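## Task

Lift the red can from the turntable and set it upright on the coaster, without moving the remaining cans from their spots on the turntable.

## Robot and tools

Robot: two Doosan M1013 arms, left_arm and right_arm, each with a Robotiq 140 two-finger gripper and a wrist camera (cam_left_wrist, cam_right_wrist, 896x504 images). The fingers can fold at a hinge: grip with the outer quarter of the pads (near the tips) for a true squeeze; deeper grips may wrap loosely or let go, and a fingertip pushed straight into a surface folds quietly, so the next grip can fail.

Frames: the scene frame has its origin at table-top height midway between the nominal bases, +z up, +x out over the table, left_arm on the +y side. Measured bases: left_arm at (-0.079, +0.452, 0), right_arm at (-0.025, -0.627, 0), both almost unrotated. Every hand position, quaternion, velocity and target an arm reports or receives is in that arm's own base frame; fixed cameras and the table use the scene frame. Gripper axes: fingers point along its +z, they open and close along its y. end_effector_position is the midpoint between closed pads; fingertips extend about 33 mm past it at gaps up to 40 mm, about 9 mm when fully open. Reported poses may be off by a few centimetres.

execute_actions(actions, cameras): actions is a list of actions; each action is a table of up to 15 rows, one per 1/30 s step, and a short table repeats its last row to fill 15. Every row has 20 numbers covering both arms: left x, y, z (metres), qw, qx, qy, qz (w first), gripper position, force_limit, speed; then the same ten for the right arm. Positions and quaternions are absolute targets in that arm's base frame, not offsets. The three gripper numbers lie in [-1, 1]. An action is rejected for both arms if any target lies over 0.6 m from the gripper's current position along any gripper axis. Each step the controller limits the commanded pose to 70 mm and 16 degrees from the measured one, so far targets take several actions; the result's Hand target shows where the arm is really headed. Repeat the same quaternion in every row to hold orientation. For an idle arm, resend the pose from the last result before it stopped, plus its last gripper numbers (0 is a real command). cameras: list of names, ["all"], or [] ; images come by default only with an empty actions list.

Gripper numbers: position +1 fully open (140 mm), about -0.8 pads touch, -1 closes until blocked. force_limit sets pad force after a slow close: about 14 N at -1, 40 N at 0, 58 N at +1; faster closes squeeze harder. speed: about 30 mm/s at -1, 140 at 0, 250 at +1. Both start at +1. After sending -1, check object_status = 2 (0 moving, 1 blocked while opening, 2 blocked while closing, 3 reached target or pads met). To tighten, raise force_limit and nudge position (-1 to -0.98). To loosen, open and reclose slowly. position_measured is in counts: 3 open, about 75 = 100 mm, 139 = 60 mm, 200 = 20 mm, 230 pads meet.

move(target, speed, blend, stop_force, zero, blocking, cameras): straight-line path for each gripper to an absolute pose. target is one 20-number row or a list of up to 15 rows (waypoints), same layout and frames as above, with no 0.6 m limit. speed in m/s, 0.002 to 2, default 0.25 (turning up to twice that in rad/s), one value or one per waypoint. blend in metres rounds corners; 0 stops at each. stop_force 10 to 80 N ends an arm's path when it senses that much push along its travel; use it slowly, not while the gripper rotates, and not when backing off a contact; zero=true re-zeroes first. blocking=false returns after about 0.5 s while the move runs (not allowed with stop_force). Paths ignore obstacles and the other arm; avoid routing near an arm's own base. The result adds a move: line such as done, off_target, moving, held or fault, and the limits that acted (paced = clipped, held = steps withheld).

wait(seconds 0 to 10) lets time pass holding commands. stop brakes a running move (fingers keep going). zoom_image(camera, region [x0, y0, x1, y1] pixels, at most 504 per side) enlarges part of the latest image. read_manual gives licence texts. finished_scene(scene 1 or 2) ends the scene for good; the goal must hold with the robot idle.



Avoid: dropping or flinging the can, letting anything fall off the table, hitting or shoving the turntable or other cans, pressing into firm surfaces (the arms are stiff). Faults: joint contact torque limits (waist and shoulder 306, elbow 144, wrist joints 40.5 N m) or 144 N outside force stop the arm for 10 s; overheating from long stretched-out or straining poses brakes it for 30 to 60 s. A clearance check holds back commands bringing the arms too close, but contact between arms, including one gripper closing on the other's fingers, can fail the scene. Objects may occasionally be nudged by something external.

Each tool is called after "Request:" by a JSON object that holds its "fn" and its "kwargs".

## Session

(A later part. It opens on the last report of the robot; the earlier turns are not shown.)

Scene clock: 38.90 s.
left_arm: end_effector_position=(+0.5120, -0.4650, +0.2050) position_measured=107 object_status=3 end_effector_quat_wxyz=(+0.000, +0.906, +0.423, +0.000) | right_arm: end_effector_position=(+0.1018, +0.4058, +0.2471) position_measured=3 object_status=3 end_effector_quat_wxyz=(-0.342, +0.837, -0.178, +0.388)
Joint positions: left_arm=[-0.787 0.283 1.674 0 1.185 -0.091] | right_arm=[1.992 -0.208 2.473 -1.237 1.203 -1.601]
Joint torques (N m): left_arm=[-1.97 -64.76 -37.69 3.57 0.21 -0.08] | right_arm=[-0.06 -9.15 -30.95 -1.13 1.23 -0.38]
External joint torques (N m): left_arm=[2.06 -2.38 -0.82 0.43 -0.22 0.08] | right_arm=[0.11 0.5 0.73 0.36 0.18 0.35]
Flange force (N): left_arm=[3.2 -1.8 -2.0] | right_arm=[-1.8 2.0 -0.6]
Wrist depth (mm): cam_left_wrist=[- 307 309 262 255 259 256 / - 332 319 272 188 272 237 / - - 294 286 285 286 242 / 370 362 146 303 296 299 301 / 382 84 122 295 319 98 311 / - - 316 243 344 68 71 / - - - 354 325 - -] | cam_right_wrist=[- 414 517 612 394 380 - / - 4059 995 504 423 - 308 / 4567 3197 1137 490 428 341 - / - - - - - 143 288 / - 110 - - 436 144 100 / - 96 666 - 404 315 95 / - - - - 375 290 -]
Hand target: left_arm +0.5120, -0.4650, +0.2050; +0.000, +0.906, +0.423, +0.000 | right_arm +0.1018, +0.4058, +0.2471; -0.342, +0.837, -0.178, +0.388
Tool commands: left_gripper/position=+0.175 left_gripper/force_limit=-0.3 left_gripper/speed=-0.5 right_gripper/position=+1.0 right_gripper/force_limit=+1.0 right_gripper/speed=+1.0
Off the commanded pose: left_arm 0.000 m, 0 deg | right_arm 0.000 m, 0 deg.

Request:
{"fn": "wait", "kwargs": {"seconds": 0.5}}

Request:
{"fn": "execute_actions", "kwargs": {"actions": [[[0.512,-0.465,0.205,0,0.906,0.4234,0,0.175,-0.3,-0.5,0.1018,0.4058,0.2471,-0.342,0.837,-0.178,0.388,1,1,1],[0.514,-0.464,0.205,0,0.906,0.4234,0,0.175,-0.3,-0.5,0.1018,0.4058,0.2471,-0.342,0.837,-0.178,0.388,1,1,1],[0.515,-0.464,0.205,0,0.906,0.4234,0,0.175,-0.3,-0.5,0.1018,0.4058,0.2471,-0.342,0.837,-0.178,0.388,1,1,1],[0.517,-0.463,0.205,0,0.906,0.4234,0,0.175,-0.3,-0.5,0.1018,0.4058,0.2471,-0.342,0.837,-0.178,0.388,1,1,1],[0.520,-0.462,0.205,0,0.906,0.4234,0,0.175,-0.3,-0.5,0.1018,0.4058,0.2471,-0.342,0.837,-0.178,0.388,1,1,1],[0.523,-0.461,0.204,0,0.906,0.4234,0,0.175,-0.3,-0.5,0.1018,0.4058,0.2471,-0.342,0.837,-0.178,0.388,1,1,1],[0.527,-0.461,0.202,0,0.906,0.4234,0,0.175,-0.3,-0.5,0.1018,0.4058,0.2471,-0.342,0.837,-0.178,0.388,1,1,1],[0.531,-0.460,0.199,0,0.906,0.4234,0,0.175,-0.3,-0.5,0.1018,0.4058,0.2471,-0.342,0.837,-0.178,0.388,1,1,1],[0.536,-0.459,0.195,0,0.906,0.4234,0,0.175,-0.3,-0.5,0.1018,0.4058,0.2471,-0.342,0.837,-0.178,0.388,1,1,1],[0.540,-0.458,0.191,0,0.906,0.4234,0,0.175,-0.3,-0.5,0.1018,0.4058,0.2471,-0.342,0.837,-0.178,0.388,1,1,1],[0.544,-0.458,0.187,0,0.906,0.4234,0,0.175,-0.3,-0.5,0.1018,0.4058,0.2471,-0.342,0.837,-0.178,0.388,1,1,1],[0.549,-0.457,0.183,0,0.906,0.4234,0,0.175,-0.3,-0.5,0.1018,0.4058,0.2471,-0.342,0.837,-0.178,0.388,1,1,1],[0.553,-0.457,0.179,0,0.906,0.4234,0,0.175,-0.3,-0.5,0.1018,0.4058,0.2471,-0.342,0.837,-0.178,0.388,1,1,1],[0.558,-0.457,0.175,0,0.906,0.4234,0,0.175,-0.3,-0.5,0.1018,0.4058,0.2471,-0.342,0.837,-0.178,0.388,1,1,1],[0.562,-0.457,0.171,0,0.906,0.4234,0,0.175,-0.3,-0.5,0.1018,0.4058,0.2471,-0.342,0.837,-0.178,0.388,1,1,1]],[[0.567,-0.457,0.167,0,0.906,0.4234,0,0.175,-0.3,-0.5,0.1018,0.4058,0.2471,-0.342,0.837,-0.178,0.388,1,1,1],[0.571,-0.458,0.163,0,0.906,0.4234,0,0.175,-0.3,-0.5,0.1018,0.4058,0.2471,-0.342,0.837,-0.178,0.388,1,1,1],[0.575,-0.458,0.160,0,0.906,0.4234,0,0.175,-0.3,-0.5,0.1018,0.4058,0.2471,-0.342,0.837,-0.178,0.388,1,1,1],[0.580,-0.459,0.157,0,0.906,0.4234,0,0.175,-0.3,-0.5,0.1018,0.4058,0.2471,-0.342,0.837,-0.178,0.388,1,1,1],[0.584,-0.460,0.156,0,0.906,0.4234,0,0.175,-0.3,-0.5,0.1018,0.4058,0.2471,-0.342,0.837,-0.178,0.388,1,1,1],[0.588,-0.461,0.155,0,0.906,0.4234,0,0.175,-0.3,-0.5,0.1018,0.4058,0.2471,-0.342,0.837,-0.178,0.388,1,1,1],[0.593,-0.462,0.155,0,0.906,0.4234,0,-1,-0.3,-0.5,0.1018,0.4058,0.2471,-0.342,0.837,-0.178,0.388,1,1,1],[0.597,-0.463,0.155,0,0.906,0.4234,0,-1,-0.3,-0.5,0.1018,0.4058,0.2471,-0.342,0.837,-0.178,0.388,1,1,1],[0.601,-0.465,0.155,0,0.906,0.4234,0,-1,-0.3,-0.5,0.1018,0.4058,0.2471,-0.342,0.837,-0.178,0.388,1,1,1],[0.605,-0.466,0.155,0,0.906,0.4234,0,-1,-0.3,-0.5,0.1018,0.4058,0.2471,-0.342,0.837,-0.178,0.388,1,1,1],[0.609,-0.468,0.155,0,0.906,0.4234,0,-1,-0.3,-0.5,0.1018,0.4058,0.2471,-0.342,0.837,-0.178,0.388,1,1,1],[0.613,-0.470,0.155,0,0.906,0.4234,0,-1,-0.3,-0.5,0.1018,0.4058,0.2471,-0.342,0.837,-0.178,0.388,1,1,1],[0.617,-0.472,0.155,0,0.906,0.4234,0,-1,-0.3,-0.5,0.1018,0.4058,0.2471,-0.342,0.837,-0.178,0.388,1,1,1],[0.621,-0.474,0.155,0,0.906,0.4234,0,-1,-0.3,-0.5,0.1018,0.4058,0.2471,-0.342,0.837,-0.178,0.388,1,1,1],[0.625,-0.476,0.155,0,0.906,0.4234,0,-1,-0.3,-0.5,0.1018,0.4058,0.2471,-0.342,0.837,-0.178,0.388,1,1,1]],[[0.629,-0.479,0.155,0,0.906,0.4234,0,-1,-0.3,-0.5,0.1018,0.4058,0.2471,-0.342,0.837,-0.178,0.388,1,1,1],[0.633,-0.481,0.155,0,0.906,0.4234,0,-1,-0.3,-0.5,0.1018,0.4058,0.2471,-0.342,0.837,-0.178,0.388,1,1,1],[0.636,-0.484,0.155,0,0.906,0.4234,0,-1,-0.3,-0.5,0.1018,0.4058,0.2471,-0.342,0.837,-0.178,0.388,1,1,1],[0.640,-0.486,0.155,0,0.906,0.4234,0,-1,-0.3,-0.5,0.1018,0.4058,0.2471,-0.342,0.837,-0.178,0.388,1,1,1],[0.643,-0.489,0.155,0,0.906,0.4234,0,-1,-0.3,-0.5,0.1018,0.4058,0.2471,-0.342,0.837,-0.178,0.388,1,1,1],[0.646,-0.492,0.155,0,0.906,0.4234,0,-1,-0.3,-0.5,0.1018,0.4058,0.2471,-0.342,0.837,-0.178,0.388,1,1,1],[0.650,-0.495,0.155,0,0.906,0.4234,0,-1,-0.3,-0.5,0.1018,0.4058,0.2471,-0.342,0.837,-0.178,0.388,1,1,1],[0.653,-0.499,0.155,0,0.906,0.4234,0,-1,-0.3,-0.5,0.1018,0.4058,0.2471,-0.342,0.837,-0.178,0.388,1,1,1],[0.656,-0.502,0.156,0,0.906,0.4234,0,-1,-0.3,-0.5,0.1018,0.4058,0.2471,-0.342,0.837,-0.178,0.388,1,1,1],[0.659,-0.505,0.158,0,0.906,0.4234,0,-1,-0.3,-0.5,0.1018,0.4058,0.2471,-0.342,0.837,-0.178,0.388,1,1,1],[0.661,-0.509,0.161,0,0.906,0.4234,0,-1,-0.3,-0.5,0.1018,0.4058,0.2471,-0.342,0.837,-0.178,0.388,1,1,1],[0.664,-0.512,0.165,0,0.906,0.4234,0,-1,-0.3,-0.5,0.1018,0.4058,0.2471,-0.342,0.837,-0.178,0.388,1,1,1],[0.666,-0.516,0.170,0,0.906,0.4234,0,-1,-0.3,-0.5,0.1018,0.4058,0.2471,-0.342,0.837,-0.178,0.388,1,1,1],[0.669,-0.520,0.176,0,0.906,0.4234,0,-1,-0.3,-0.5,0.1018,0.4058,0.2471,-0.342,0.837,-0.178,0.388,1,1,1],[0.671,-0.524,0.182,0,0.906,0.4234,0,-1,-0.3,-0.5,0.1018,0.4058,0.2471,-0.342,0.837,-0.178,0.388,1,1,1]]], "cameras": ["cam_left_wrist"]}}

Request:
{"fn": "move", "kwargs": {"target": [0.671,-0.524,0.26,0,0.906,0.4234,0,-1,-0.3,-0.5,0.1018,0.4058,0.2471,-0.342,0.837,-0.178,0.388,1,1,1], "cameras": ["cam_left_wrist"]}}

Scene clock: 42.47 s.
left_arm: end_effector_position=(+0.5120, -0.4650, +0.2050) position_measured=107 object_status=3 end_effector_quat_wxyz=(+0.000, +0.906, +0.423, +0.000) | right_arm: end_effector_position=(+0.1018, +0.4058, +0.2471) position_measured=3 object_status=3 end_effector_quat_wxyz=(-0.342, +0.837, -0.178, +0.388)
Joint positions: left_arm=[-0.787 0.283 1.674 0 1.185 -0.091] | right_arm=[1.992 -0.208 2.473 -1.237 1.203 -1.601]
Joint torques (N m): left_arm=[-2.39 -64.66 -37.69 3.55 0.22 -0.06] | right_arm=[0.2 -8.43 -30.85 -1.2 1.17 -0.43]
External joint torques (N m): left_arm=[2.57 -2.32 -0.75 0.44 -0.22 0.06] | right_arm=[-0.28 -0.14 0.49 0.42 0.25 0.4]
Flange force (N): left_arm=[3.9 -1.8 -1.9] | right_arm=[0.0 1.3 -0.3]
Wrist depth (mm): cam_left_wrist=[- 307 311 263 259 257 258 / - - - 270 190 272 232 / - 343 285 288 286 287 243 / - - 146 305 295 297 302 / - 84 122 315 319 98 311 / - - 322 248 343 68 71 / - - - 360 363 - -] | cam_right_wrist=[- 421 - 621 418 376 338 / - - 4650 504 419 366 309 / - - 894 486 426 353 306 / - 142 - - - 143 284 / - 110 - 487 381 328 100 / - 96 624 527 397 313 95 / - - - - 367 293 -]
Hand target: left_arm +0.5120, -0.4650, +0.2050; +0.000, +0.906, +0.423, +0.000 | right_arm +0.1018, +0.4058, +0.2471; -0.342, +0.837, -0.178, +0.388
Tool commands: left_gripper/position=+0.175 left_gripper/force_limit=-0.3 left_gripper/speed=-0.5 right_gripper/position=+1.0 right_gripper/force_limit=+1.0 right_gripper/speed=+1.0
Off the commanded pose: left_arm 0.000 m, 0 deg | right_arm 0.000 m, 0 deg.
wait: 0.50 s; at rest from the start

Scene clock: 43.73 s.
left_arm: end_effector_position=(+0.6413, -0.4879, +0.1550) position_measured=173 object_status=0 end_effector_quat_wxyz=(+0.000, +0.906, +0.423, +0.000) end_effector_velocity=(+0.103, -0.084, +0.000) end_effector_angular_velocity=(-0.002, +0.001, +0.001) | right_arm: end_effector_position=(+0.1018, +0.4058, +0.2471) position_measured=3 object_status=3 end_effector_quat_wxyz=(-0.342, +0.837, -0.178, +0.388)
Joint positions: left_arm=[-0.693 0.484 1.48 0 1.177 0.003] | right_arm=[1.992 -0.208 2.473 -1.237 1.203 -1.601]
Joint velocities: left_arm=[0.002 0.198 -0.309 -0.002 0.11 0.002] | right_arm=[within noise]
Joint torques (N m): left_arm=[-1.16 -81.05 -38.16 3.72 0.11 0.39] | right_arm=[0.21 -8.09 -30.91 -1.12 1.22 -0.45]
External joint torques (N m): left_arm=[1.07 -3.82 -0.42 0.28 -0.16 -0.39] | right_arm=[-0.25 -0.42 0.43 0.34 0.19 0.42]
External joint torques at the end of the 1st action: left_arm=[3.58 -2.51 -1.5 0.35 -0.25 0.33] | right_arm=[-0.76 -0.47 0.22 0.42 0.16 0.38]
External joint torques at the end of the 2nd action: left_arm=[4.41 -1.5 0.53 0.35 -0.62 0.04] | right_arm=[-0.68 -0.13 0.82 0.39 0.2 0.4]
Flange force (N): left_arm=[0.6 -4.9 -2.5] | right_arm=[0.6 1.3 -0.3]
Flange force at the end of the 1st action (N): left_arm=[5.5 -0.5 -2.8] | right_arm=[1.3 0.3 0.9]
Flange force at the end of the 2nd action (N): left_arm=[5.6 -3.8 0.5] | right_arm=[0.6 1.5 1.2]
Wrist depth (mm): cam_left_wrist=[261 - - - - 276 260 / 276 - 225 225 223 222 259 / - 235 235 236 236 235 228 / - 241 169 251 179 219 235 / - 260 95 264 114 90 - / - 67 67 275 - - - / - - - 303 - - -] | cam_right_wrist=[- 2459 3934 615 410 376 313 / - - - 477 410 371 319 / - - 1079 495 418 - 293 / - - - - - 143 - / - 110 - - 391 134 99 / - 103 - 457 - - 95 / - - 584 462 348 290 -]
Hand target: left_arm +0.6525, -0.4986, +0.1549; +0.000, +0.906, +0.423, +0.000 | right_arm +0.1018, +0.4058, +0.2471; -0.342, +0.837, -0.178, +0.388
Off the commanded pose: left_arm 0.054 m, 0 deg | right_arm 0.000 m, 0 deg.
Kept back: 7 steps.
Step readings (end_effector_position of left_arm | right_arm; steps 1 to 15: 1st action; 16 to 30: 2nd action; 31 to 38: 3rd action):
0: (+0.5120, -0.4650, +0.2050) | (+0.1018, +0.4058, +0.2471)
1: (+0.5120, -0.4650, +0.2050) | (+0.1018, +0.4058, +0.2471)
2: (+0.5120, -0.4650, +0.2050) | (+0.1018, +0.4058, +0.2471)
4: (+0.5127, -0.4648, +0.2051) | (+0.1018, +0.4058, +0.2471)
8: (+0.5203, -0.4622, +0.2044) | (+0.1018, +0.4058, +0.2471)
15: (+0.5465, -0.4573, +0.1846) | (+0.1018, +0.4058, +0.2471)
16: (+0.5504, -0.4570, +0.1812) | (+0.1018, +0.4058, +0.2471)
17: (+0.5556, -0.4568, +0.1765) | (+0.1018, +0.4058, +0.2471)
19: (+0.5634, -0.4569, +0.1696) | (+0.1018, +0.4058, +0.2471)
23: (+0.5819, -0.4594, +0.1578) | (+0.1018, +0.4058, +0.2471)
30: (+0.6110, -0.4691, +0.1551) | (+0.1018, +0.4058, +0.2471)
31: (+0.6145, -0.4708, +0.1551) | (+0.1018, +0.4058, +0.2471)
32: (+0.6193, -0.4732, +0.1550) | (+0.1018, +0.4058, +0.2471)
34: (+0.6264, -0.4772, +0.1550) | (+0.1018, +0.4058, +0.2471)
Images, in order (width x height): cam_left_wrist 896x504.

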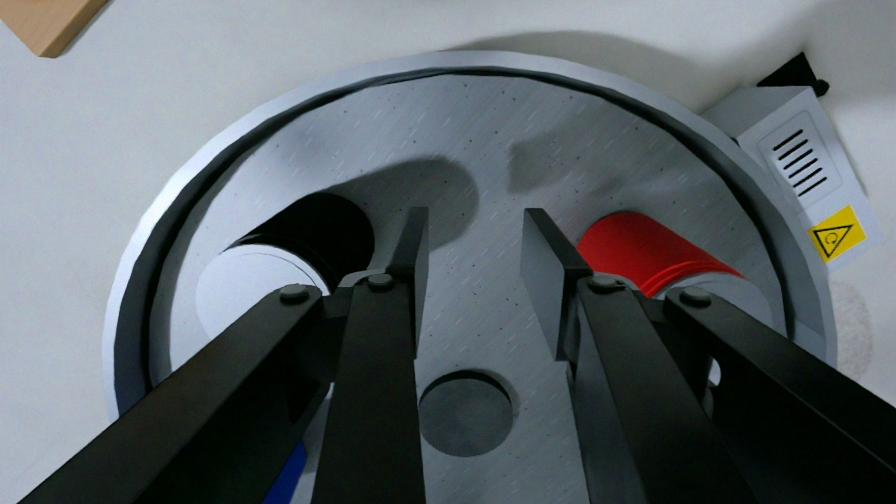

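Scene clock: 45.27 s.
left_arm: end_effector_position=(+0.6710, -0.5240, +0.2599) position_measured=232 object_status=3 end_effector_quat_wxyz=(+0.000, +0.906, +0.423, +0.000) | right_arm: end_effector_position=(+0.1018, +0.4058, +0.2471) position_measured=3 object_status=3 end_effector_quat_wxyz=(-0.342, +0.837, -0.178, +0.388)
Joint positions: left_arm=[-0.704 0.507 1.247 0 1.387 -0.007] | right_arm=[1.992 -0.208 2.473 -1.237 1.203 -1.601]
Joint torques (N m): left_arm=[-2.6 -87.82 -39.87 3.87 0.14 -0.1] | right_arm=[0.45 -8.11 -30.99 -1.13 1.28 -0.4]
External joint torques (N m): left_arm=[2.75 -2.48 -0.81 0.36 -0.14 0.1] | right_arm=[-0.41 -0.44 0.83 0.36 0.13 0.37]
Flange force (N): left_arm=[3.3 -2.2 -1.6] | right_arm=[1.2 1.7 0.5]
Wrist depth (mm): cam_left_wrist=[344 360 - - 356 355 1202 / - 334 327 326 327 341 1245 / 410 344 256 344 338 341 1356 / - 364 364 132 279 424 1545 / - 364 85 91 91 80 455 / - - 73 - - 70 - / - - - - - - -] | cam_right_wrist=[- - - 597 395 373 335 / - - 5947 500 398 374 - / - - - 498 421 372 296 / - - - - - 143 288 / - 110 - - - 133 99 / - 96 - 449 391 314 95 / - - - - 325 296 -]
Hand target: left_arm +0.6710, -0.5240, +0.2600; +0.000, +0.906, +0.423, +0.000 | right_arm +0.1018, +0.4058, +0.2471; -0.342, +0.837, -0.178, +0.388
Off the commanded pose: left_arm 0.000 m, 0 deg | right_arm 0.000 m, 0 deg.
move: done
Images, in order (width x height): cam_left_wrist 896x504.

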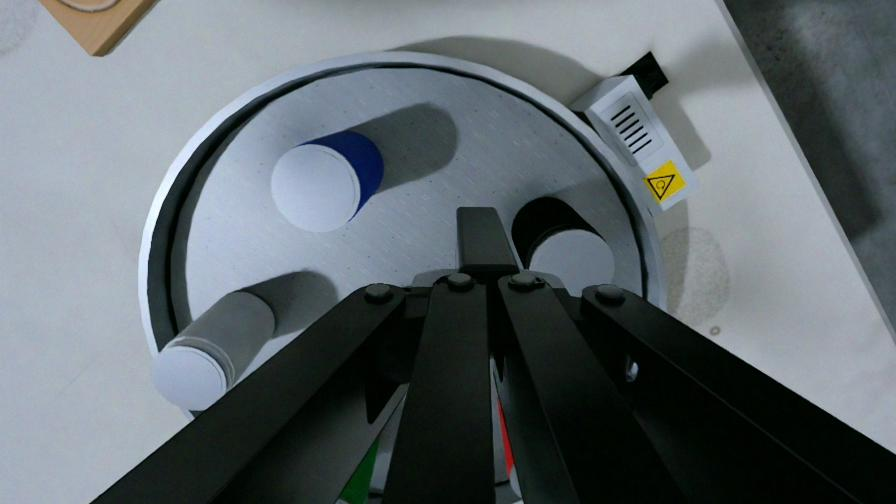

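Request:
{"fn": "move", "kwargs": {"target": [0.512,-0.465,0.205,0,0.906,0.4234,0,0.175,-0.3,-0.5,0.1018,0.4058,0.2471,-0.342,0.837,-0.178,0.388,1,1,1]}}

Request:
{"fn": "wait", "kwargs": {"seconds": 0}}

Scene clock: 47.10 s.
left_arm: end_effector_position=(+0.5120, -0.4650, +0.2050) position_measured=107 object_status=0 end_effector_quat_wxyz=(+0.000, +0.906, +0.423, +0.000) | right_arm: end_effector_position=(+0.1018, +0.4058, +0.2471) position_measured=3 object_status=3 end_effector_quat_wxyz=(-0.342, +0.837, -0.178, +0.388)
Joint positions: left_arm=[-0.787 0.283 1.674 0 1.185 -0.091] | right_arm=[1.992 -0.208 2.473 -1.237 1.203 -1.601]
Joint torques (N m): left_arm=[-3.21 -63.27 -36.33 3.59 0.1 -0.11] | right_arm=[0.23 -8.53 -30.82 -1.17 1.2 -0.36]
External joint torques (N m): left_arm=[3.28 -3.7 -2.21 0.41 -0.11 0.11] | right_arm=[-0.29 0.01 0.43 0.39 0.21 0.33]
Flange force (N): left_arm=[4.9 -0.7 -4.5] | right_arm=[-0.2 1.1 -0.1]
Wrist depth (mm): cam_left_wrist=[- 306 - 262 260 254 184 / - 328 - 270 271 263 186 / - - 283 285 287 286 284 / - - 145 305 297 299 298 / - 84 106 321 317 98 241 / - - 324 313 343 68 72 / - - - 257 364 - -] | cam_right_wrist=[- 414 496 603 451 369 335 / - 3934 2810 525 421 - - / - - 1122 507 425 - 290 / - 141 - - - 143 289 / - 110 - - - 143 99 / - 96 706 - - 321 95 / - - - 434 - 305 -]
Hand target: left_arm +0.5120, -0.4650, +0.2050; +0.000, +0.906, +0.423, +0.000 | right_arm +0.1018, +0.4058, +0.2471; -0.342, +0.837, -0.178, +0.388
Off the commanded pose: left_arm 0.000 m, 0 deg | right_arm 0.000 m, 0 deg.
move: done

Scene clock: 47.10 s.
left_arm: end_effector_position=(+0.5120, -0.4650, +0.2050) position_measured=107 object_status=0 end_effector_quat_wxyz=(+0.000, +0.906, +0.423, +0.000) | right_arm: end_effector_position=(+0.1018, +0.4058, +0.2471) position_measured=3 object_status=3 end_effector_quat_wxyz=(-0.342, +0.837, -0.178, +0.388)
Joint positions: left_arm=[-0.787 0.283 1.674 0 1.185 -0.091] | right_arm=[1.992 -0.208 2.473 -1.237 1.203 -1.601]
Joint torques (N m): left_arm=[-3.21 -63.27 -36.33 3.59 0.1 -0.11] | right_arm=[0.23 -8.53 -30.82 -1.17 1.2 -0.36]
External joint torques (N m): left_arm=[3.28 -3.7 -2.21 0.41 -0.11 0.11] | right_arm=[-0.29 0.01 0.43 0.39 0.21 0.33]
Flange force (N): left_arm=[4.9 -0.7 -4.5] | right_arm=[-0.2 1.1 -0.1]
Wrist depth (mm): cam_left_wrist=[- 306 - 262 260 254 184 / - 328 - 270 271 263 186 / - - 283 285 287 286 284 / - - 145 305 297 299 298 / - 84 106 321 317 98 241 / - - 324 313 343 68 72 / - - - 257 364 - -] | cam_right_wrist=[- 414 496 603 451 369 335 / - 3934 2810 525 421 - - / - - 1122 507 425 - 290 / - 141 - - - 143 289 / - 110 - - - 143 99 / - 96 706 - - 321 95 / - - - 434 - 305 -]
Hand target: left_arm +0.5120, -0.4650, +0.2050; +0.000, +0.906, +0.423, +0.000 | right_arm +0.1018, +0.4058, +0.2471; -0.342, +0.837, -0.178, +0.388
Tool commands: left_gripper/position=+0.175 left_gripper/force_limit=-0.3 left_gripper/speed=-0.5 right_gripper/position=+1.0 right_gripper/force_limit=+1.0 right_gripper/speed=+1.0
Off the commanded pose: left_arm 0.000 m, 0 deg | right_arm 0.000 m, 0 deg.

Request:
{"fn": "wait", "kwargs": {"seconds": 3.96}}

Request:
{"fn": "execute_actions", "kwargs": {"actions": [[[0.512,-0.465,0.205,0,0.906,0.4234,0,0.175,-0.3,-0.5,0.1018,0.4058,0.2471,-0.342,0.837,-0.178,0.388,1,1,1],[0.514,-0.464,0.205,0,0.906,0.4234,0,0.175,-0.3,-0.5,0.1018,0.4058,0.2471,-0.342,0.837,-0.178,0.388,1,1,1],[0.515,-0.464,0.205,0,0.906,0.4234,0,0.175,-0.3,-0.5,0.1018,0.4058,0.2471,-0.342,0.837,-0.178,0.388,1,1,1],[0.517,-0.463,0.205,0,0.906,0.4234,0,0.175,-0.3,-0.5,0.1018,0.4058,0.2471,-0.342,0.837,-0.178,0.388,1,1,1],[0.520,-0.462,0.205,0,0.906,0.4234,0,0.175,-0.3,-0.5,0.1018,0.4058,0.2471,-0.342,0.837,-0.178,0.388,1,1,1],[0.523,-0.461,0.204,0,0.906,0.4234,0,0.175,-0.3,-0.5,0.1018,0.4058,0.2471,-0.342,0.837,-0.178,0.388,1,1,1],[0.527,-0.461,0.202,0,0.906,0.4234,0,0.175,-0.3,-0.5,0.1018,0.4058,0.2471,-0.342,0.837,-0.178,0.388,1,1,1],[0.531,-0.460,0.199,0,0.906,0.4234,0,0.175,-0.3,-0.5,0.1018,0.4058,0.2471,-0.342,0.837,-0.178,0.388,1,1,1],[0.536,-0.459,0.195,0,0.906,0.4234,0,0.175,-0.3,-0.5,0.1018,0.4058,0.2471,-0.342,0.837,-0.178,0.388,1,1,1],[0.540,-0.458,0.191,0,0.906,0.4234,0,0.175,-0.3,-0.5,0.1018,0.4058,0.2471,-0.342,0.837,-0.178,0.388,1,1,1],[0.544,-0.458,0.187,0,0.906,0.4234,0,0.175,-0.3,-0.5,0.1018,0.4058,0.2471,-0.342,0.837,-0.178,0.388,1,1,1],[0.549,-0.457,0.183,0,0.906,0.4234,0,0.175,-0.3,-0.5,0.1018,0.4058,0.2471,-0.342,0.837,-0.178,0.388,1,1,1],[0.553,-0.457,0.179,0,0.906,0.4234,0,0.175,-0.3,-0.5,0.1018,0.4058,0.2471,-0.342,0.837,-0.178,0.388,1,1,1],[0.558,-0.457,0.175,0,0.906,0.4234,0,0.175,-0.3,-0.5,0.1018,0.4058,0.2471,-0.342,0.837,-0.178,0.388,1,1,1],[0.562,-0.457,0.171,0,0.906,0.4234,0,0.175,-0.3,-0.5,0.1018,0.4058,0.2471,-0.342,0.837,-0.178,0.388,1,1,1]],[[0.567,-0.457,0.167,0,0.906,0.4234,0,0.175,-0.3,-0.5,0.1018,0.4058,0.2471,-0.342,0.837,-0.178,0.388,1,1,1],[0.571,-0.458,0.163,0,0.906,0.4234,0,0.175,-0.3,-0.5,0.1018,0.4058,0.2471,-0.342,0.837,-0.178,0.388,1,1,1],[0.575,-0.458,0.160,0,0.906,0.4234,0,0.175,-0.3,-0.5,0.1018,0.4058,0.2471,-0.342,0.837,-0.178,0.388,1,1,1],[0.580,-0.459,0.157,0,0.906,0.4234,0,0.175,-0.3,-0.5,0.1018,0.4058,0.2471,-0.342,0.837,-0.178,0.388,1,1,1],[0.584,-0.460,0.156,0,0.906,0.4234,0,0.175,-0.3,-0.5,0.1018,0.4058,0.2471,-0.342,0.837,-0.178,0.388,1,1,1],[0.588,-0.461,0.155,0,0.906,0.4234,0,0.175,-0.3,-0.5,0.1018,0.4058,0.2471,-0.342,0.837,-0.178,0.388,1,1,1],[0.593,-0.462,0.155,0,0.906,0.4234,0,-1,-0.3,-0.5,0.1018,0.4058,0.2471,-0.342,0.837,-0.178,0.388,1,1,1],[0.597,-0.463,0.155,0,0.906,0.4234,0,-1,-0.3,-0.5,0.1018,0.4058,0.2471,-0.342,0.837,-0.178,0.388,1,1,1],[0.601,-0.465,0.155,0,0.906,0.4234,0,-1,-0.3,-0.5,0.1018,0.4058,0.2471,-0.342,0.837,-0.178,0.388,1,1,1],[0.605,-0.466,0.155,0,0.906,0.4234,0,-1,-0.3,-0.5,0.1018,0.4058,0.2471,-0.342,0.837,-0.178,0.388,1,1,1],[0.609,-0.468,0.155,0,0.906,0.4234,0,-1,-0.3,-0.5,0.1018,0.4058,0.2471,-0.342,0.837,-0.178,0.388,1,1,1],[0.613,-0.470,0.155,0,0.906,0.4234,0,-1,-0.3,-0.5,0.1018,0.4058,0.2471,-0.342,0.837,-0.178,0.388,1,1,1],[0.617,-0.472,0.155,0,0.906,0.4234,0,-1,-0.3,-0.5,0.1018,0.4058,0.2471,-0.342,0.837,-0.178,0.388,1,1,1],[0.621,-0.474,0.155,0,0.906,0.4234,0,-1,-0.3,-0.5,0.1018,0.4058,0.2471,-0.342,0.837,-0.178,0.388,1,1,1],[0.625,-0.476,0.155,0,0.906,0.4234,0,-1,-0.3,-0.5,0.1018,0.4058,0.2471,-0.342,0.837,-0.178,0.388,1,1,1]],[[0.629,-0.479,0.155,0,0.906,0.4234,0,-1,-0.3,-0.5,0.1018,0.4058,0.2471,-0.342,0.837,-0.178,0.388,1,1,1],[0.633,-0.481,0.155,0,0.906,0.4234,0,-1,-0.3,-0.5,0.1018,0.4058,0.2471,-0.342,0.837,-0.178,0.388,1,1,1],[0.636,-0.484,0.155,0,0.906,0.4234,0,-1,-0.3,-0.5,0.1018,0.4058,0.2471,-0.342,0.837,-0.178,0.388,1,1,1],[0.640,-0.486,0.155,0,0.906,0.4234,0,-1,-0.3,-0.5,0.1018,0.4058,0.2471,-0.342,0.837,-0.178,0.388,1,1,1],[0.643,-0.489,0.155,0,0.906,0.4234,0,-1,-0.3,-0.5,0.1018,0.4058,0.2471,-0.342,0.837,-0.178,0.388,1,1,1],[0.646,-0.492,0.155,0,0.906,0.4234,0,-1,-0.3,-0.5,0.1018,0.4058,0.2471,-0.342,0.837,-0.178,0.388,1,1,1],[0.650,-0.495,0.155,0,0.906,0.4234,0,-1,-0.3,-0.5,0.1018,0.4058,0.2471,-0.342,0.837,-0.178,0.388,1,1,1],[0.653,-0.499,0.155,0,0.906,0.4234,0,-1,-0.3,-0.5,0.1018,0.4058,0.2471,-0.342,0.837,-0.178,0.388,1,1,1],[0.656,-0.502,0.156,0,0.906,0.4234,0,-1,-0.3,-0.5,0.1018,0.4058,0.2471,-0.342,0.837,-0.178,0.388,1,1,1],[0.659,-0.505,0.158,0,0.906,0.4234,0,-1,-0.3,-0.5,0.1018,0.4058,0.2471,-0.342,0.837,-0.178,0.388,1,1,1],[0.661,-0.509,0.161,0,0.906,0.4234,0,-1,-0.3,-0.5,0.1018,0.4058,0.2471,-0.342,0.837,-0.178,0.388,1,1,1],[0.664,-0.512,0.165,0,0.906,0.4234,0,-1,-0.3,-0.5,0.1018,0.4058,0.2471,-0.342,0.837,-0.178,0.388,1,1,1],[0.666,-0.516,0.170,0,0.906,0.4234,0,-1,-0.3,-0.5,0.1018,0.4058,0.2471,-0.342,0.837,-0.178,0.388,1,1,1],[0.669,-0.520,0.176,0,0.906,0.4234,0,-1,-0.3,-0.5,0.1018,0.4058,0.2471,-0.342,0.837,-0.178,0.388,1,1,1],[0.671,-0.524,0.182,0,0.906,0.4234,0,-1,-0.3,-0.5,0.1018,0.4058,0.2471,-0.342,0.837,-0.178,0.388,1,1,1]]], "cameras": ["cam_left_wrist"]}}

Request:
{"fn": "move", "kwargs": {"target": [0.671,-0.524,0.26,0,0.906,0.4234,0,-1,-0.3,-0.5,0.1018,0.4058,0.2471,-0.342,0.837,-0.178,0.388,1,1,1], "cameras": ["cam_left_wrist"]}}

Scene clock: 53.60 s.
left_arm: end_effector_position=(+0.5120, -0.4650, +0.2050) position_measured=107 object_status=3 end_effector_quat_wxyz=(+0.000, +0.906, +0.423, +0.000) | right_arm: end_effector_position=(+0.1018, +0.4058, +0.2471) position_measured=3 object_status=3 end_effector_quat_wxyz=(-0.342, +0.837, -0.178, +0.388)
Joint positions: left_arm=[-0.787 0.283 1.674 0 1.185 -0.091] | right_arm=[1.992 -0.208 2.473 -1.237 1.203 -1.601]
Joint torques (N m): left_arm=[-2.56 -65.03 -37.78 3.56 0.15 -0.1] | right_arm=[0.56 -8.67 -30.77 -1.1 1.24 -0.42]
External joint torques (N m): left_arm=[2.45 -2.09 -0.76 0.44 -0.15 0.1] | right_arm=[-0.58 0.03 0.57 0.33 0.18 0.39]
Flange force (N): left_arm=[3.7 -1.4 -1.9] | right_arm=[0.0 1.1 1.1]
Wrist depth (mm): cam_left_wrist=[309 309 - 262 256 259 256 / - 330 281 272 186 273 217 / 343 353 291 287 286 285 250 / - 356 145 304 298 299 300 / - 84 122 314 316 98 312 / - - 324 243 343 68 72 / - - - 357 360 - -] | cam_right_wrist=[- 423 - 615 407 377 331 / - - 3817 497 423 - 324 / - - - 494 408 355 303 / - - - - 414 143 282 / - 110 - - 419 133 99 / - 95 716 - - 315 94 / - 748 - - 339 295 -]
Hand target: left_arm +0.5120, -0.4650, +0.2050; +0.000, +0.906, +0.423, +0.000 | right_arm +0.1018, +0.4058, +0.2471; -0.342, +0.837, -0.178, +0.388
Tool commands: left_gripper/position=+0.175 left_gripper/force_limit=-0.3 left_gripper/speed=-0.5 right_gripper/position=+1.0 right_gripper/force_limit=+1.0 right_gripper/speed=+1.0
Off the commanded pose: left_arm 0.000 m, 0 deg | right_arm 0.000 m, 0 deg.
wait: 3.97 s; at rest from the start

Scene clock: 54.87 s.
left_arm: end_effector_position=(+0.6410, -0.4877, +0.1550) position_measured=173 object_status=0 end_effector_quat_wxyz=(+0.000, +0.906, +0.423, +0.000) end_effector_velocity=(+0.102, -0.082, +0.000) end_effector_angular_velocity=(-0.001, +0.000, +0.001) | right_arm: end_effector_position=(+0.1018, +0.4058, +0.2471) position_measured=3 object_status=3 end_effector_quat_wxyz=(-0.342, +0.837, -0.178, +0.388)
Joint positions: left_arm=[-0.693 0.483 1.481 0 1.177 0.003] | right_arm=[1.992 -0.208 2.473 -1.237 1.203 -1.601]
Joint velocities: left_arm=[0.003 0.195 -0.304 -0.001 0.109 0.002] | right_arm=[within noise]
Joint torques (N m): left_arm=[-0.88 -80.85 -38.55 3.55 0.56 -0.03] | right_arm=[0.03 -8.52 -30.67 -1.21 1.18 -0.5]
External joint torques (N m): left_arm=[1.18 -4.53 0.16 0.45 -0.58 0.03] | right_arm=[0.04 -0.08 0.3 0.43 0.22 0.46]
External joint torques at the end of the 1st action: left_arm=[3.98 1.01 -1.73 0.39 -0.18 0.11] | right_arm=[-0.22 -0.44 0.37 0.37 0.2 0.35]
External joint torques at the end of the 2nd action: left_arm=[4.19 1 0.39 0.47 0.1 -0.52] | right_arm=[0.17 -0.38 0.58 0.36 0.17 0.42]
Flange force (N): left_arm=[1.2 -7.6 -1.7] | right_arm=[-0.8 1.5 -1.2]
Flange force at the end of the 1st action (N): left_arm=[5.7 5.3 -0.9] | right_arm=[0.7 1.1 -0.5]
Flange force at the end of the 2nd action (N): left_arm=[4.8 0.7 0.9] | right_arm=[0.1 2.0 -1.4]
Wrist depth (mm): cam_left_wrist=[254 - 264 - - 260 263 / - 293 225 224 223 222 - / - 237 234 235 235 234 234 / - 247 164 250 150 226 237 / - 261 95 262 - 91 234 / - 67 67 275 - - - / - 65 - 304 - - -] | cam_right_wrist=[- 5328 606 605 403 370 336 / - 4486 4918 510 420 - 314 / - - - 485 425 - 304 / - - - - - 133 288 / - 110 - - - 133 99 / - 102 581 497 - 311 95 / - - 557 - 338 295 -]
Hand target: left_arm +0.6525, -0.4986, +0.1549; +0.000, +0.906, +0.423, +0.000 | right_arm +0.1018, +0.4058, +0.2471; -0.342, +0.837, -0.178, +0.388
Off the commanded pose: left_arm 0.054 m, 0 deg | right_arm 0.000 m, 0 deg.
Kept back: 7 steps.
Step readings (end_effector_position of left_arm | right_arm; steps 1 to 15: 1st action; 16 to 30: 2nd action; 31 to 38: 3rd action):
0: (+0.5120, -0.4650, +0.2050) | (+0.1018, +0.4058, +0.2471)
1: (+0.5120, -0.4650, +0.2050) | (+0.1018, +0.4058, +0.2471)
2: (+0.5120, -0.4650, +0.2050) | (+0.1018, +0.4058, +0.2471)
4: (+0.5129, -0.4648, +0.2052) | (+0.1018, +0.4058, +0.2471)
8: (+0.5201, -0.4622, +0.2044) | (+0.1018, +0.4058, +0.2471)
15: (+0.5461, -0.4573, +0.1850) | (+0.1018, +0.4058, +0.2471)
16: (+0.5513, -0.4570, +0.1804) | (+0.1018, +0.4058, +0.2471)
17: (+0.5551, -0.4568, +0.1770) | (+0.1018, +0.4058, +0.2471)
19: (+0.5643, -0.4570, +0.1688) | (+0.1018, +0.4058, +0.2471)
23: (+0.5814, -0.4593, +0.1579) | (+0.1018, +0.4058, +0.2471)
30: (+0.6106, -0.4689, +0.1551) | (+0.1018, +0.4058, +0.2471)
31: (+0.6153, -0.4711, +0.1551) | (+0.1018, +0.4058, +0.2471)
32: (+0.6189, -0.4729, +0.1550) | (+0.1018, +0.4058, +0.2471)
34: (+0.6271, -0.4777, +0.1550) | (+0.1018, +0.4058, +0.2471)
Images, in order (width x height): cam_left_wrist 896x504.

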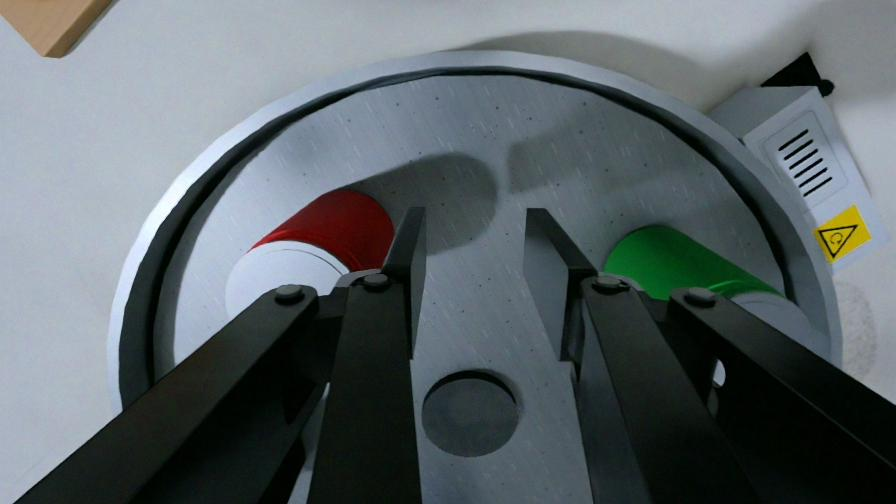

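Scene clock: 56.40 s.
left_arm: end_effector_position=(+0.6710, -0.5240, +0.2599) position_measured=232 object_status=3 end_effector_quat_wxyz=(+0.000, +0.906, +0.423, +0.000) | right_arm: end_effector_position=(+0.1018, +0.4058, +0.2471) position_measured=3 object_status=3 end_effector_quat_wxyz=(-0.342, +0.837, -0.178, +0.388)
Joint positions: left_arm=[-0.704 0.507 1.247 0 1.387 -0.007] | right_arm=[1.992 -0.208 2.473 -1.237 1.203 -1.601]
Joint torques (N m): left_arm=[-2.22 -87.56 -40 3.82 0.65 -0.04] | right_arm=[0.14 -8.71 -30.63 -1.13 1.19 -0.46]
External joint torques (N m): left_arm=[2.84 -3.23 -0.83 0.44 -0.65 0.04] | right_arm=[-0.14 0.11 0.29 0.35 0.23 0.42]
Flange force (N): left_arm=[3.3 -3.8 -1.0] | right_arm=[-1.0 1.2 -0.4]
Wrist depth (mm): cam_left_wrist=[346 368 - 353 358 362 1185 / - 318 325 325 325 - 1291 / - 345 256 345 343 384 387 / - 360 364 132 322 - 415 / - 320 85 91 91 79 430 / 479 - 73 - - 70 - / - - - - - - -] | cam_right_wrist=[- 4192 3996 596 388 374 322 / - - 5014 510 409 383 319 / - - - 501 420 382 303 / - - 757 - 400 143 289 / - 110 766 529 400 133 104 / - 110 588 506 - - - / - - - - 359 282 -]
Hand target: left_arm +0.6710, -0.5240, +0.2600; +0.000, +0.906, +0.423, +0.000 | right_arm +0.1018, +0.4058, +0.2471; -0.342, +0.837, -0.178, +0.388
Off the commanded pose: left_arm 0.000 m, 0 deg | right_arm 0.000 m, 0 deg.
move: done
Images, in order (width x height): cam_left_wrist 896x504.

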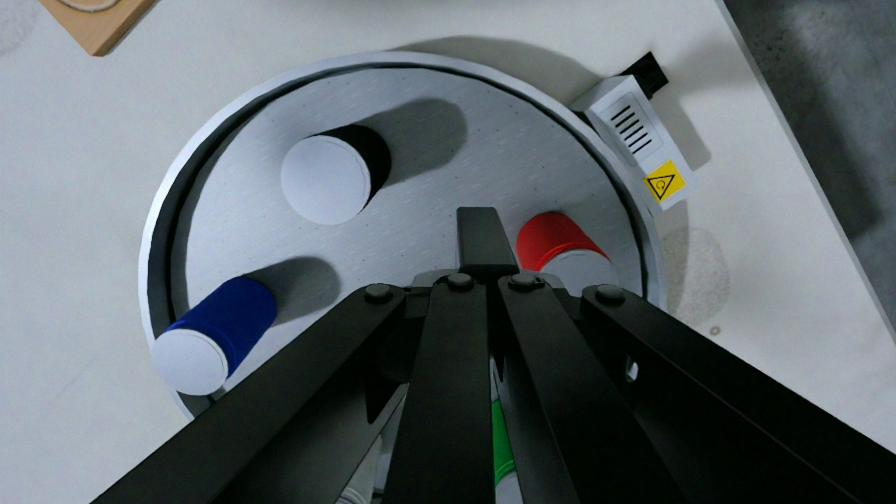

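Request:
{"fn": "move", "kwargs": {"target": [0.512,-0.465,0.235,0,0.906,0.4234,0,0.3,-0.3,-0.5,0.1018,0.4058,0.2471,-0.342,0.837,-0.178,0.388,1,1,1]}}

Request:
{"fn": "wait", "kwargs": {"seconds": 0.5}}

Request:
{"fn": "move", "kwargs": {"target": [0.512,-0.465,0.205,0,0.906,0.4234,0,0.3,-0.3,-0.5,0.1018,0.4058,0.2471,-0.342,0.837,-0.178,0.388,1,1,1], "speed": 0.005}}

Request:
{"fn": "move", "kwargs": {"target": [0.512,-0.465,0.235,0,0.906,0.4234,0,0.3,-0.3,-0.5,0.1018,0.4058,0.2471,-0.342,0.837,-0.178,0.388,1,1,1], "cameras": ["cam_left_wrist"]}}

Request:
{"fn": "move", "kwargs": {"target": [0.512,-0.465,0.205,0,0.906,0.4234,0,0.3,-0.3,-0.5,0.1018,0.4058,0.2471,-0.342,0.837,-0.178,0.388,1,1,1], "speed": 0.005, "blocking": false}}

Scene clock: 59.10 s.
left_arm: end_effector_position=(+0.5120, -0.4650, +0.2350) position_measured=91 object_status=0 end_effector_quat_wxyz=(+0.000, +0.906, +0.423, +0.000) | right_arm: end_effector_position=(+0.1018, +0.4058, +0.2471) position_measured=3 object_status=3 end_effector_quat_wxyz=(-0.342, +0.837, -0.178, +0.388)
Joint positions: left_arm=[-0.787 0.265 1.639 0 1.237 -0.091] | right_arm=[1.992 -0.208 2.473 -1.237 1.203 -1.601]
Joint torques (N m): left_arm=[-2.15 -63.95 -38.59 3.71 0.18 -0.11] | right_arm=[0.29 -8.48 -30.81 -1.17 1.28 -0.43]
External joint torques (N m): left_arm=[2.33 -2.2 -0.58 0.37 -0.18 0.11] | right_arm=[-0.34 -0.06 0.52 0.39 0.13 0.39]
Flange force (N): left_arm=[3.6 -2.0 -1.6] | right_arm=[-0.1 1.3 0.3]
Wrist depth (mm): cam_left_wrist=[336 - - 284 285 209 280 / - - - 303 302 221 298 / - - 321 313 315 316 312 / 404 - 145 347 329 330 264 / 412 87 122 356 354 104 94 / - - 446 370 374 - 70 / - - - 304 394 - -] | cam_right_wrist=[- 423 3602 603 439 371 340 / - 6089 4567 534 401 377 308 / - 4125 773 517 421 353 296 / - - - - 443 143 287 / - 110 - 492 424 134 99 / - 96 - - - 330 95 / - - - 482 360 304 -]
Hand target: left_arm +0.5120, -0.4650, +0.2350; +0.000, +0.906, +0.423, +0.000 | right_arm +0.1018, +0.4058, +0.2471; -0.342, +0.837, -0.178, +0.388
Off the commanded pose: left_arm 0.000 m, 0 deg | right_arm 0.000 m, 0 deg.
move: done

Scene clock: 59.60 s.
left_arm: end_effector_position=(+0.5120, -0.4650, +0.2350) position_measured=91 object_status=3 end_effector_quat_wxyz=(+0.000, +0.906, +0.423, +0.000) | right_arm: end_effector_position=(+0.1018, +0.4058, +0.2471) position_measured=3 object_status=3 end_effector_quat_wxyz=(-0.342, +0.837, -0.178, +0.388)
Joint positions: left_arm=[-0.787 0.265 1.639 0 1.237 -0.091] | right_arm=[1.992 -0.208 2.473 -1.237 1.203 -1.601]
Joint torques (N m): left_arm=[-2.84 -64.37 -38.4 3.66 0.18 -0.09] | right_arm=[-0.15 -7.75 -30.72 -1.15 1.18 -0.47]
External joint torques (N m): left_arm=[2.82 -1.7 -0.88 0.42 -0.19 0.09] | right_arm=[0.27 -0.99 0.17 0.38 0.22 0.44]
Flange force (N): left_arm=[4.2 -0.5 -1.6] | right_arm=[1.2 1.5 -2.5]
Wrist depth (mm): cam_left_wrist=[- - - 288 287 283 275 / - - - 299 222 294 218 / - - 315 318 317 314 314 / 394 - 145 336 333 330 334 / - 87 122 349 356 104 94 / - - - 281 375 - 70 / - - - 393 387 - -] | cam_right_wrist=[4059 414 3009 607 441 368 323 / - 5559 5683 502 426 375 313 / - 4736 - 505 420 354 298 / - - - 592 - 143 282 / - 110 - - 391 143 99 / - 96 - - 380 311 95 / - - - - 376 296 -]
Hand target: left_arm +0.5120, -0.4650, +0.2350; +0.000, +0.906, +0.423, +0.000 | right_arm +0.1018, +0.4058, +0.2471; -0.342, +0.837, -0.178, +0.388
Tool commands: left_gripper/position=+0.3 left_gripper/force_limit=-0.3 left_gripper/speed=-0.5 right_gripper/position=+1.0 right_gripper/force_limit=+1.0 right_gripper/speed=+1.0
Off the commanded pose: left_arm 0.000 m, 0 deg | right_arm 0.000 m, 0 deg.
wait: 0.50 s; at rest by 0.17 s

Scene clock: 65.83 s.
left_arm: end_effector_position=(+0.5120, -0.4650, +0.2050) position_measured=91 object_status=3 end_effector_quat_wxyz=(+0.000, +0.906, +0.423, +0.000) | right_arm: end_effector_position=(+0.1018, +0.4058, +0.2471) position_measured=3 object_status=3 end_effector_quat_wxyz=(-0.342, +0.837, -0.178, +0.388)
Joint positions: left_arm=[-0.787 0.283 1.674 0 1.185 -0.091] | right_arm=[1.992 -0.208 2.473 -1.237 1.203 -1.601]
Joint torques (N m): left_arm=[-3.13 -65.17 -37.94 3.6 0.5 -0.07] | right_arm=[0.26 -8.13 -30.97 -1.21 1.25 -0.4]
External joint torques (N m): left_arm=[2.83 -1.87 -0.51 0.38 -0.5 0.07] | right_arm=[-0.18 -0.52 0.81 0.44 0.16 0.36]
Flange force (N): left_arm=[4.3 -1.7 -0.8] | right_arm=[1.1 1.9 -0.5]
Wrist depth (mm): cam_left_wrist=[- - - 259 255 258 257 / - - - 274 190 267 206 / - 342 291 288 287 287 283 / 377 360 169 305 298 298 302 / - 84 122 314 320 105 94 / - - 334 246 342 - 70 / - - - 362 362 - -] | cam_right_wrist=[- 437 - 616 423 374 327 / - - 5328 484 412 390 309 / - - - 501 423 341 318 / 4125 - - 527 - 143 288 / - 110 - 483 - - 99 / - 96 - - 356 326 95 / - - - - 355 - -]
Hand target: left_arm +0.5120, -0.4650, +0.2050; +0.000, +0.906, +0.423, +0.000 | right_arm +0.1018, +0.4058, +0.2471; -0.342, +0.837, -0.178, +0.388
Off the commanded pose: left_arm 0.000 m, 0 deg | right_arm 0.000 m, 0 deg.
move: done

Scene clock: 66.63 s.
left_arm: end_effector_position=(+0.5120, -0.4650, +0.2350) position_measured=91 object_status=3 end_effector_quat_wxyz=(+0.000, +0.906, +0.423, +0.000) | right_arm: end_effector_position=(+0.1018, +0.4058, +0.2471) position_measured=3 object_status=3 end_effector_quat_wxyz=(-0.342, +0.837, -0.178, +0.388)
Joint positions: left_arm=[-0.787 0.266 1.639 0 1.237 -0.091] | right_arm=[1.992 -0.208 2.473 -1.237 1.203 -1.601]
Joint torques (N m): left_arm=[-2.36 -63.83 -38.9 3.68 0.07 -0.11] | right_arm=[0.34 -8.19 -30.69 -1.09 1.18 -0.44]
External joint torques (N m): left_arm=[2.36 -2.17 -0.24 0.39 -0.07 0.11] | right_arm=[-0.29 -0.47 0.36 0.31 0.23 0.41]
Flange force (N): left_arm=[3.7 -2.5 -1.3] | right_arm=[0.7 1.1 -0.3]
Wrist depth (mm): cam_left_wrist=[- - 340 288 286 280 260 / 354 - - 302 299 274 299 / 375 365 362 264 317 316 314 / - - 146 335 331 329 288 / - 87 122 357 356 105 94 / - - - 349 377 - 71 / - - - 294 401 - -] | cam_right_wrist=[- 421 4825 612 450 377 - / - - - 529 409 377 324 / - 3503 - 505 424 354 301 / - 141 - - 439 - 287 / - 110 - - - - 99 / - 96 - - - 316 95 / - 766 - - 331 297 -]
Hand target: left_arm +0.5120, -0.4650, +0.2350; +0.000, +0.906, +0.423, +0.000 | right_arm +0.1018, +0.4058, +0.2471; -0.342, +0.837, -0.178, +0.388
Off the commanded pose: left_arm 0.000 m, 0 deg | right_arm 0.000 m, 0 deg.
move: done
Images, in order (width x height): cam_left_wrist 896x504.

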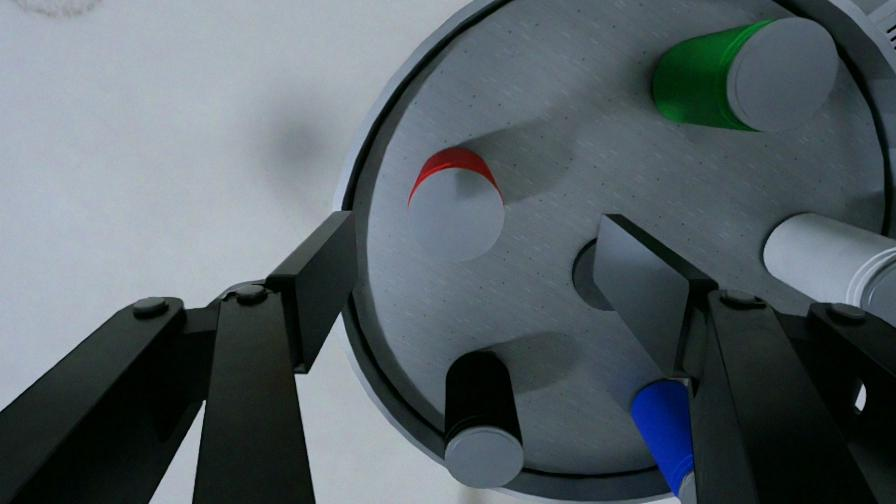

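Scene clock: 67.13 s.
left_arm: end_effector_position=(+0.5120, -0.4650, +0.2330) position_measured=91 object_status=3 end_effector_quat_wxyz=(+0.000, +0.906, +0.423, +0.000) end_effector_velocity=(+0.000, -0.002, -0.004) end_effector_angular_velocity=(-0.001, -0.001, -0.002) | right_arm: end_effector_position=(+0.1018, +0.4058, +0.2471) position_measured=3 object_status=3 end_effector_quat_wxyz=(-0.342, +0.837, -0.178, +0.388)
Joint positions: left_arm=[-0.787 0.266 1.642 0 1.233 -0.091] | right_arm=[1.992 -0.208 2.473 -1.237 1.203 -1.601]
Joint velocities: left_arm=[-0.002 0.003 0.005 0 -0.009 0] | right_arm=[within noise]
Joint torques (N m): left_arm=[-2.25 -65.37 -37.2 3.69 0.23 -0.08] | right_arm=[-0.2 -8.12 -30.66 -1.13 1.25 -0.49]
External joint torques (N m): left_arm=[2.23 -0.79 -2.01 0.38 -0.24 0.08] | right_arm=[0.43 -0.77 0.31 0.36 0.16 0.46]
Flange force (N): left_arm=[3.2 3.0 -2.4] | right_arm=[0.5 1.9 -2.5]
Wrist depth (mm): cam_left_wrist=[- - 329 285 284 284 280 / - - - 300 216 294 267 / - - 320 316 314 316 269 / - - 145 335 330 325 332 / - 84 122 323 352 105 94 / - - - 368 371 - 70 / - - - 396 357 - -] | cam_right_wrist=[- 412 2096 619 401 370 - / 4736 - 4567 498 423 - 324 / - - 947 490 419 - 307 / - - 797 561 398 142 293 / - 110 691 515 398 133 100 / - 96 - - - 314 95 / - - - - - 289 -]
Hand target: left_arm +0.5120, -0.4650, +0.2325; +0.000, +0.906, +0.423, +0.000 | right_arm +0.1018, +0.4058, +0.2471; -0.342, +0.837, -0.178, +0.388
Tool commands: left_gripper/position=+0.3 left_gripper/force_limit=-0.3 left_gripper/speed=-0.5 right_gripper/position=+1.0 right_gripper/force_limit=+1.0 right_gripper/speed=+1.0
Off the commanded pose: left_arm 0.028 m, 0 deg | right_arm 0.000 m, 0 deg.
move: running


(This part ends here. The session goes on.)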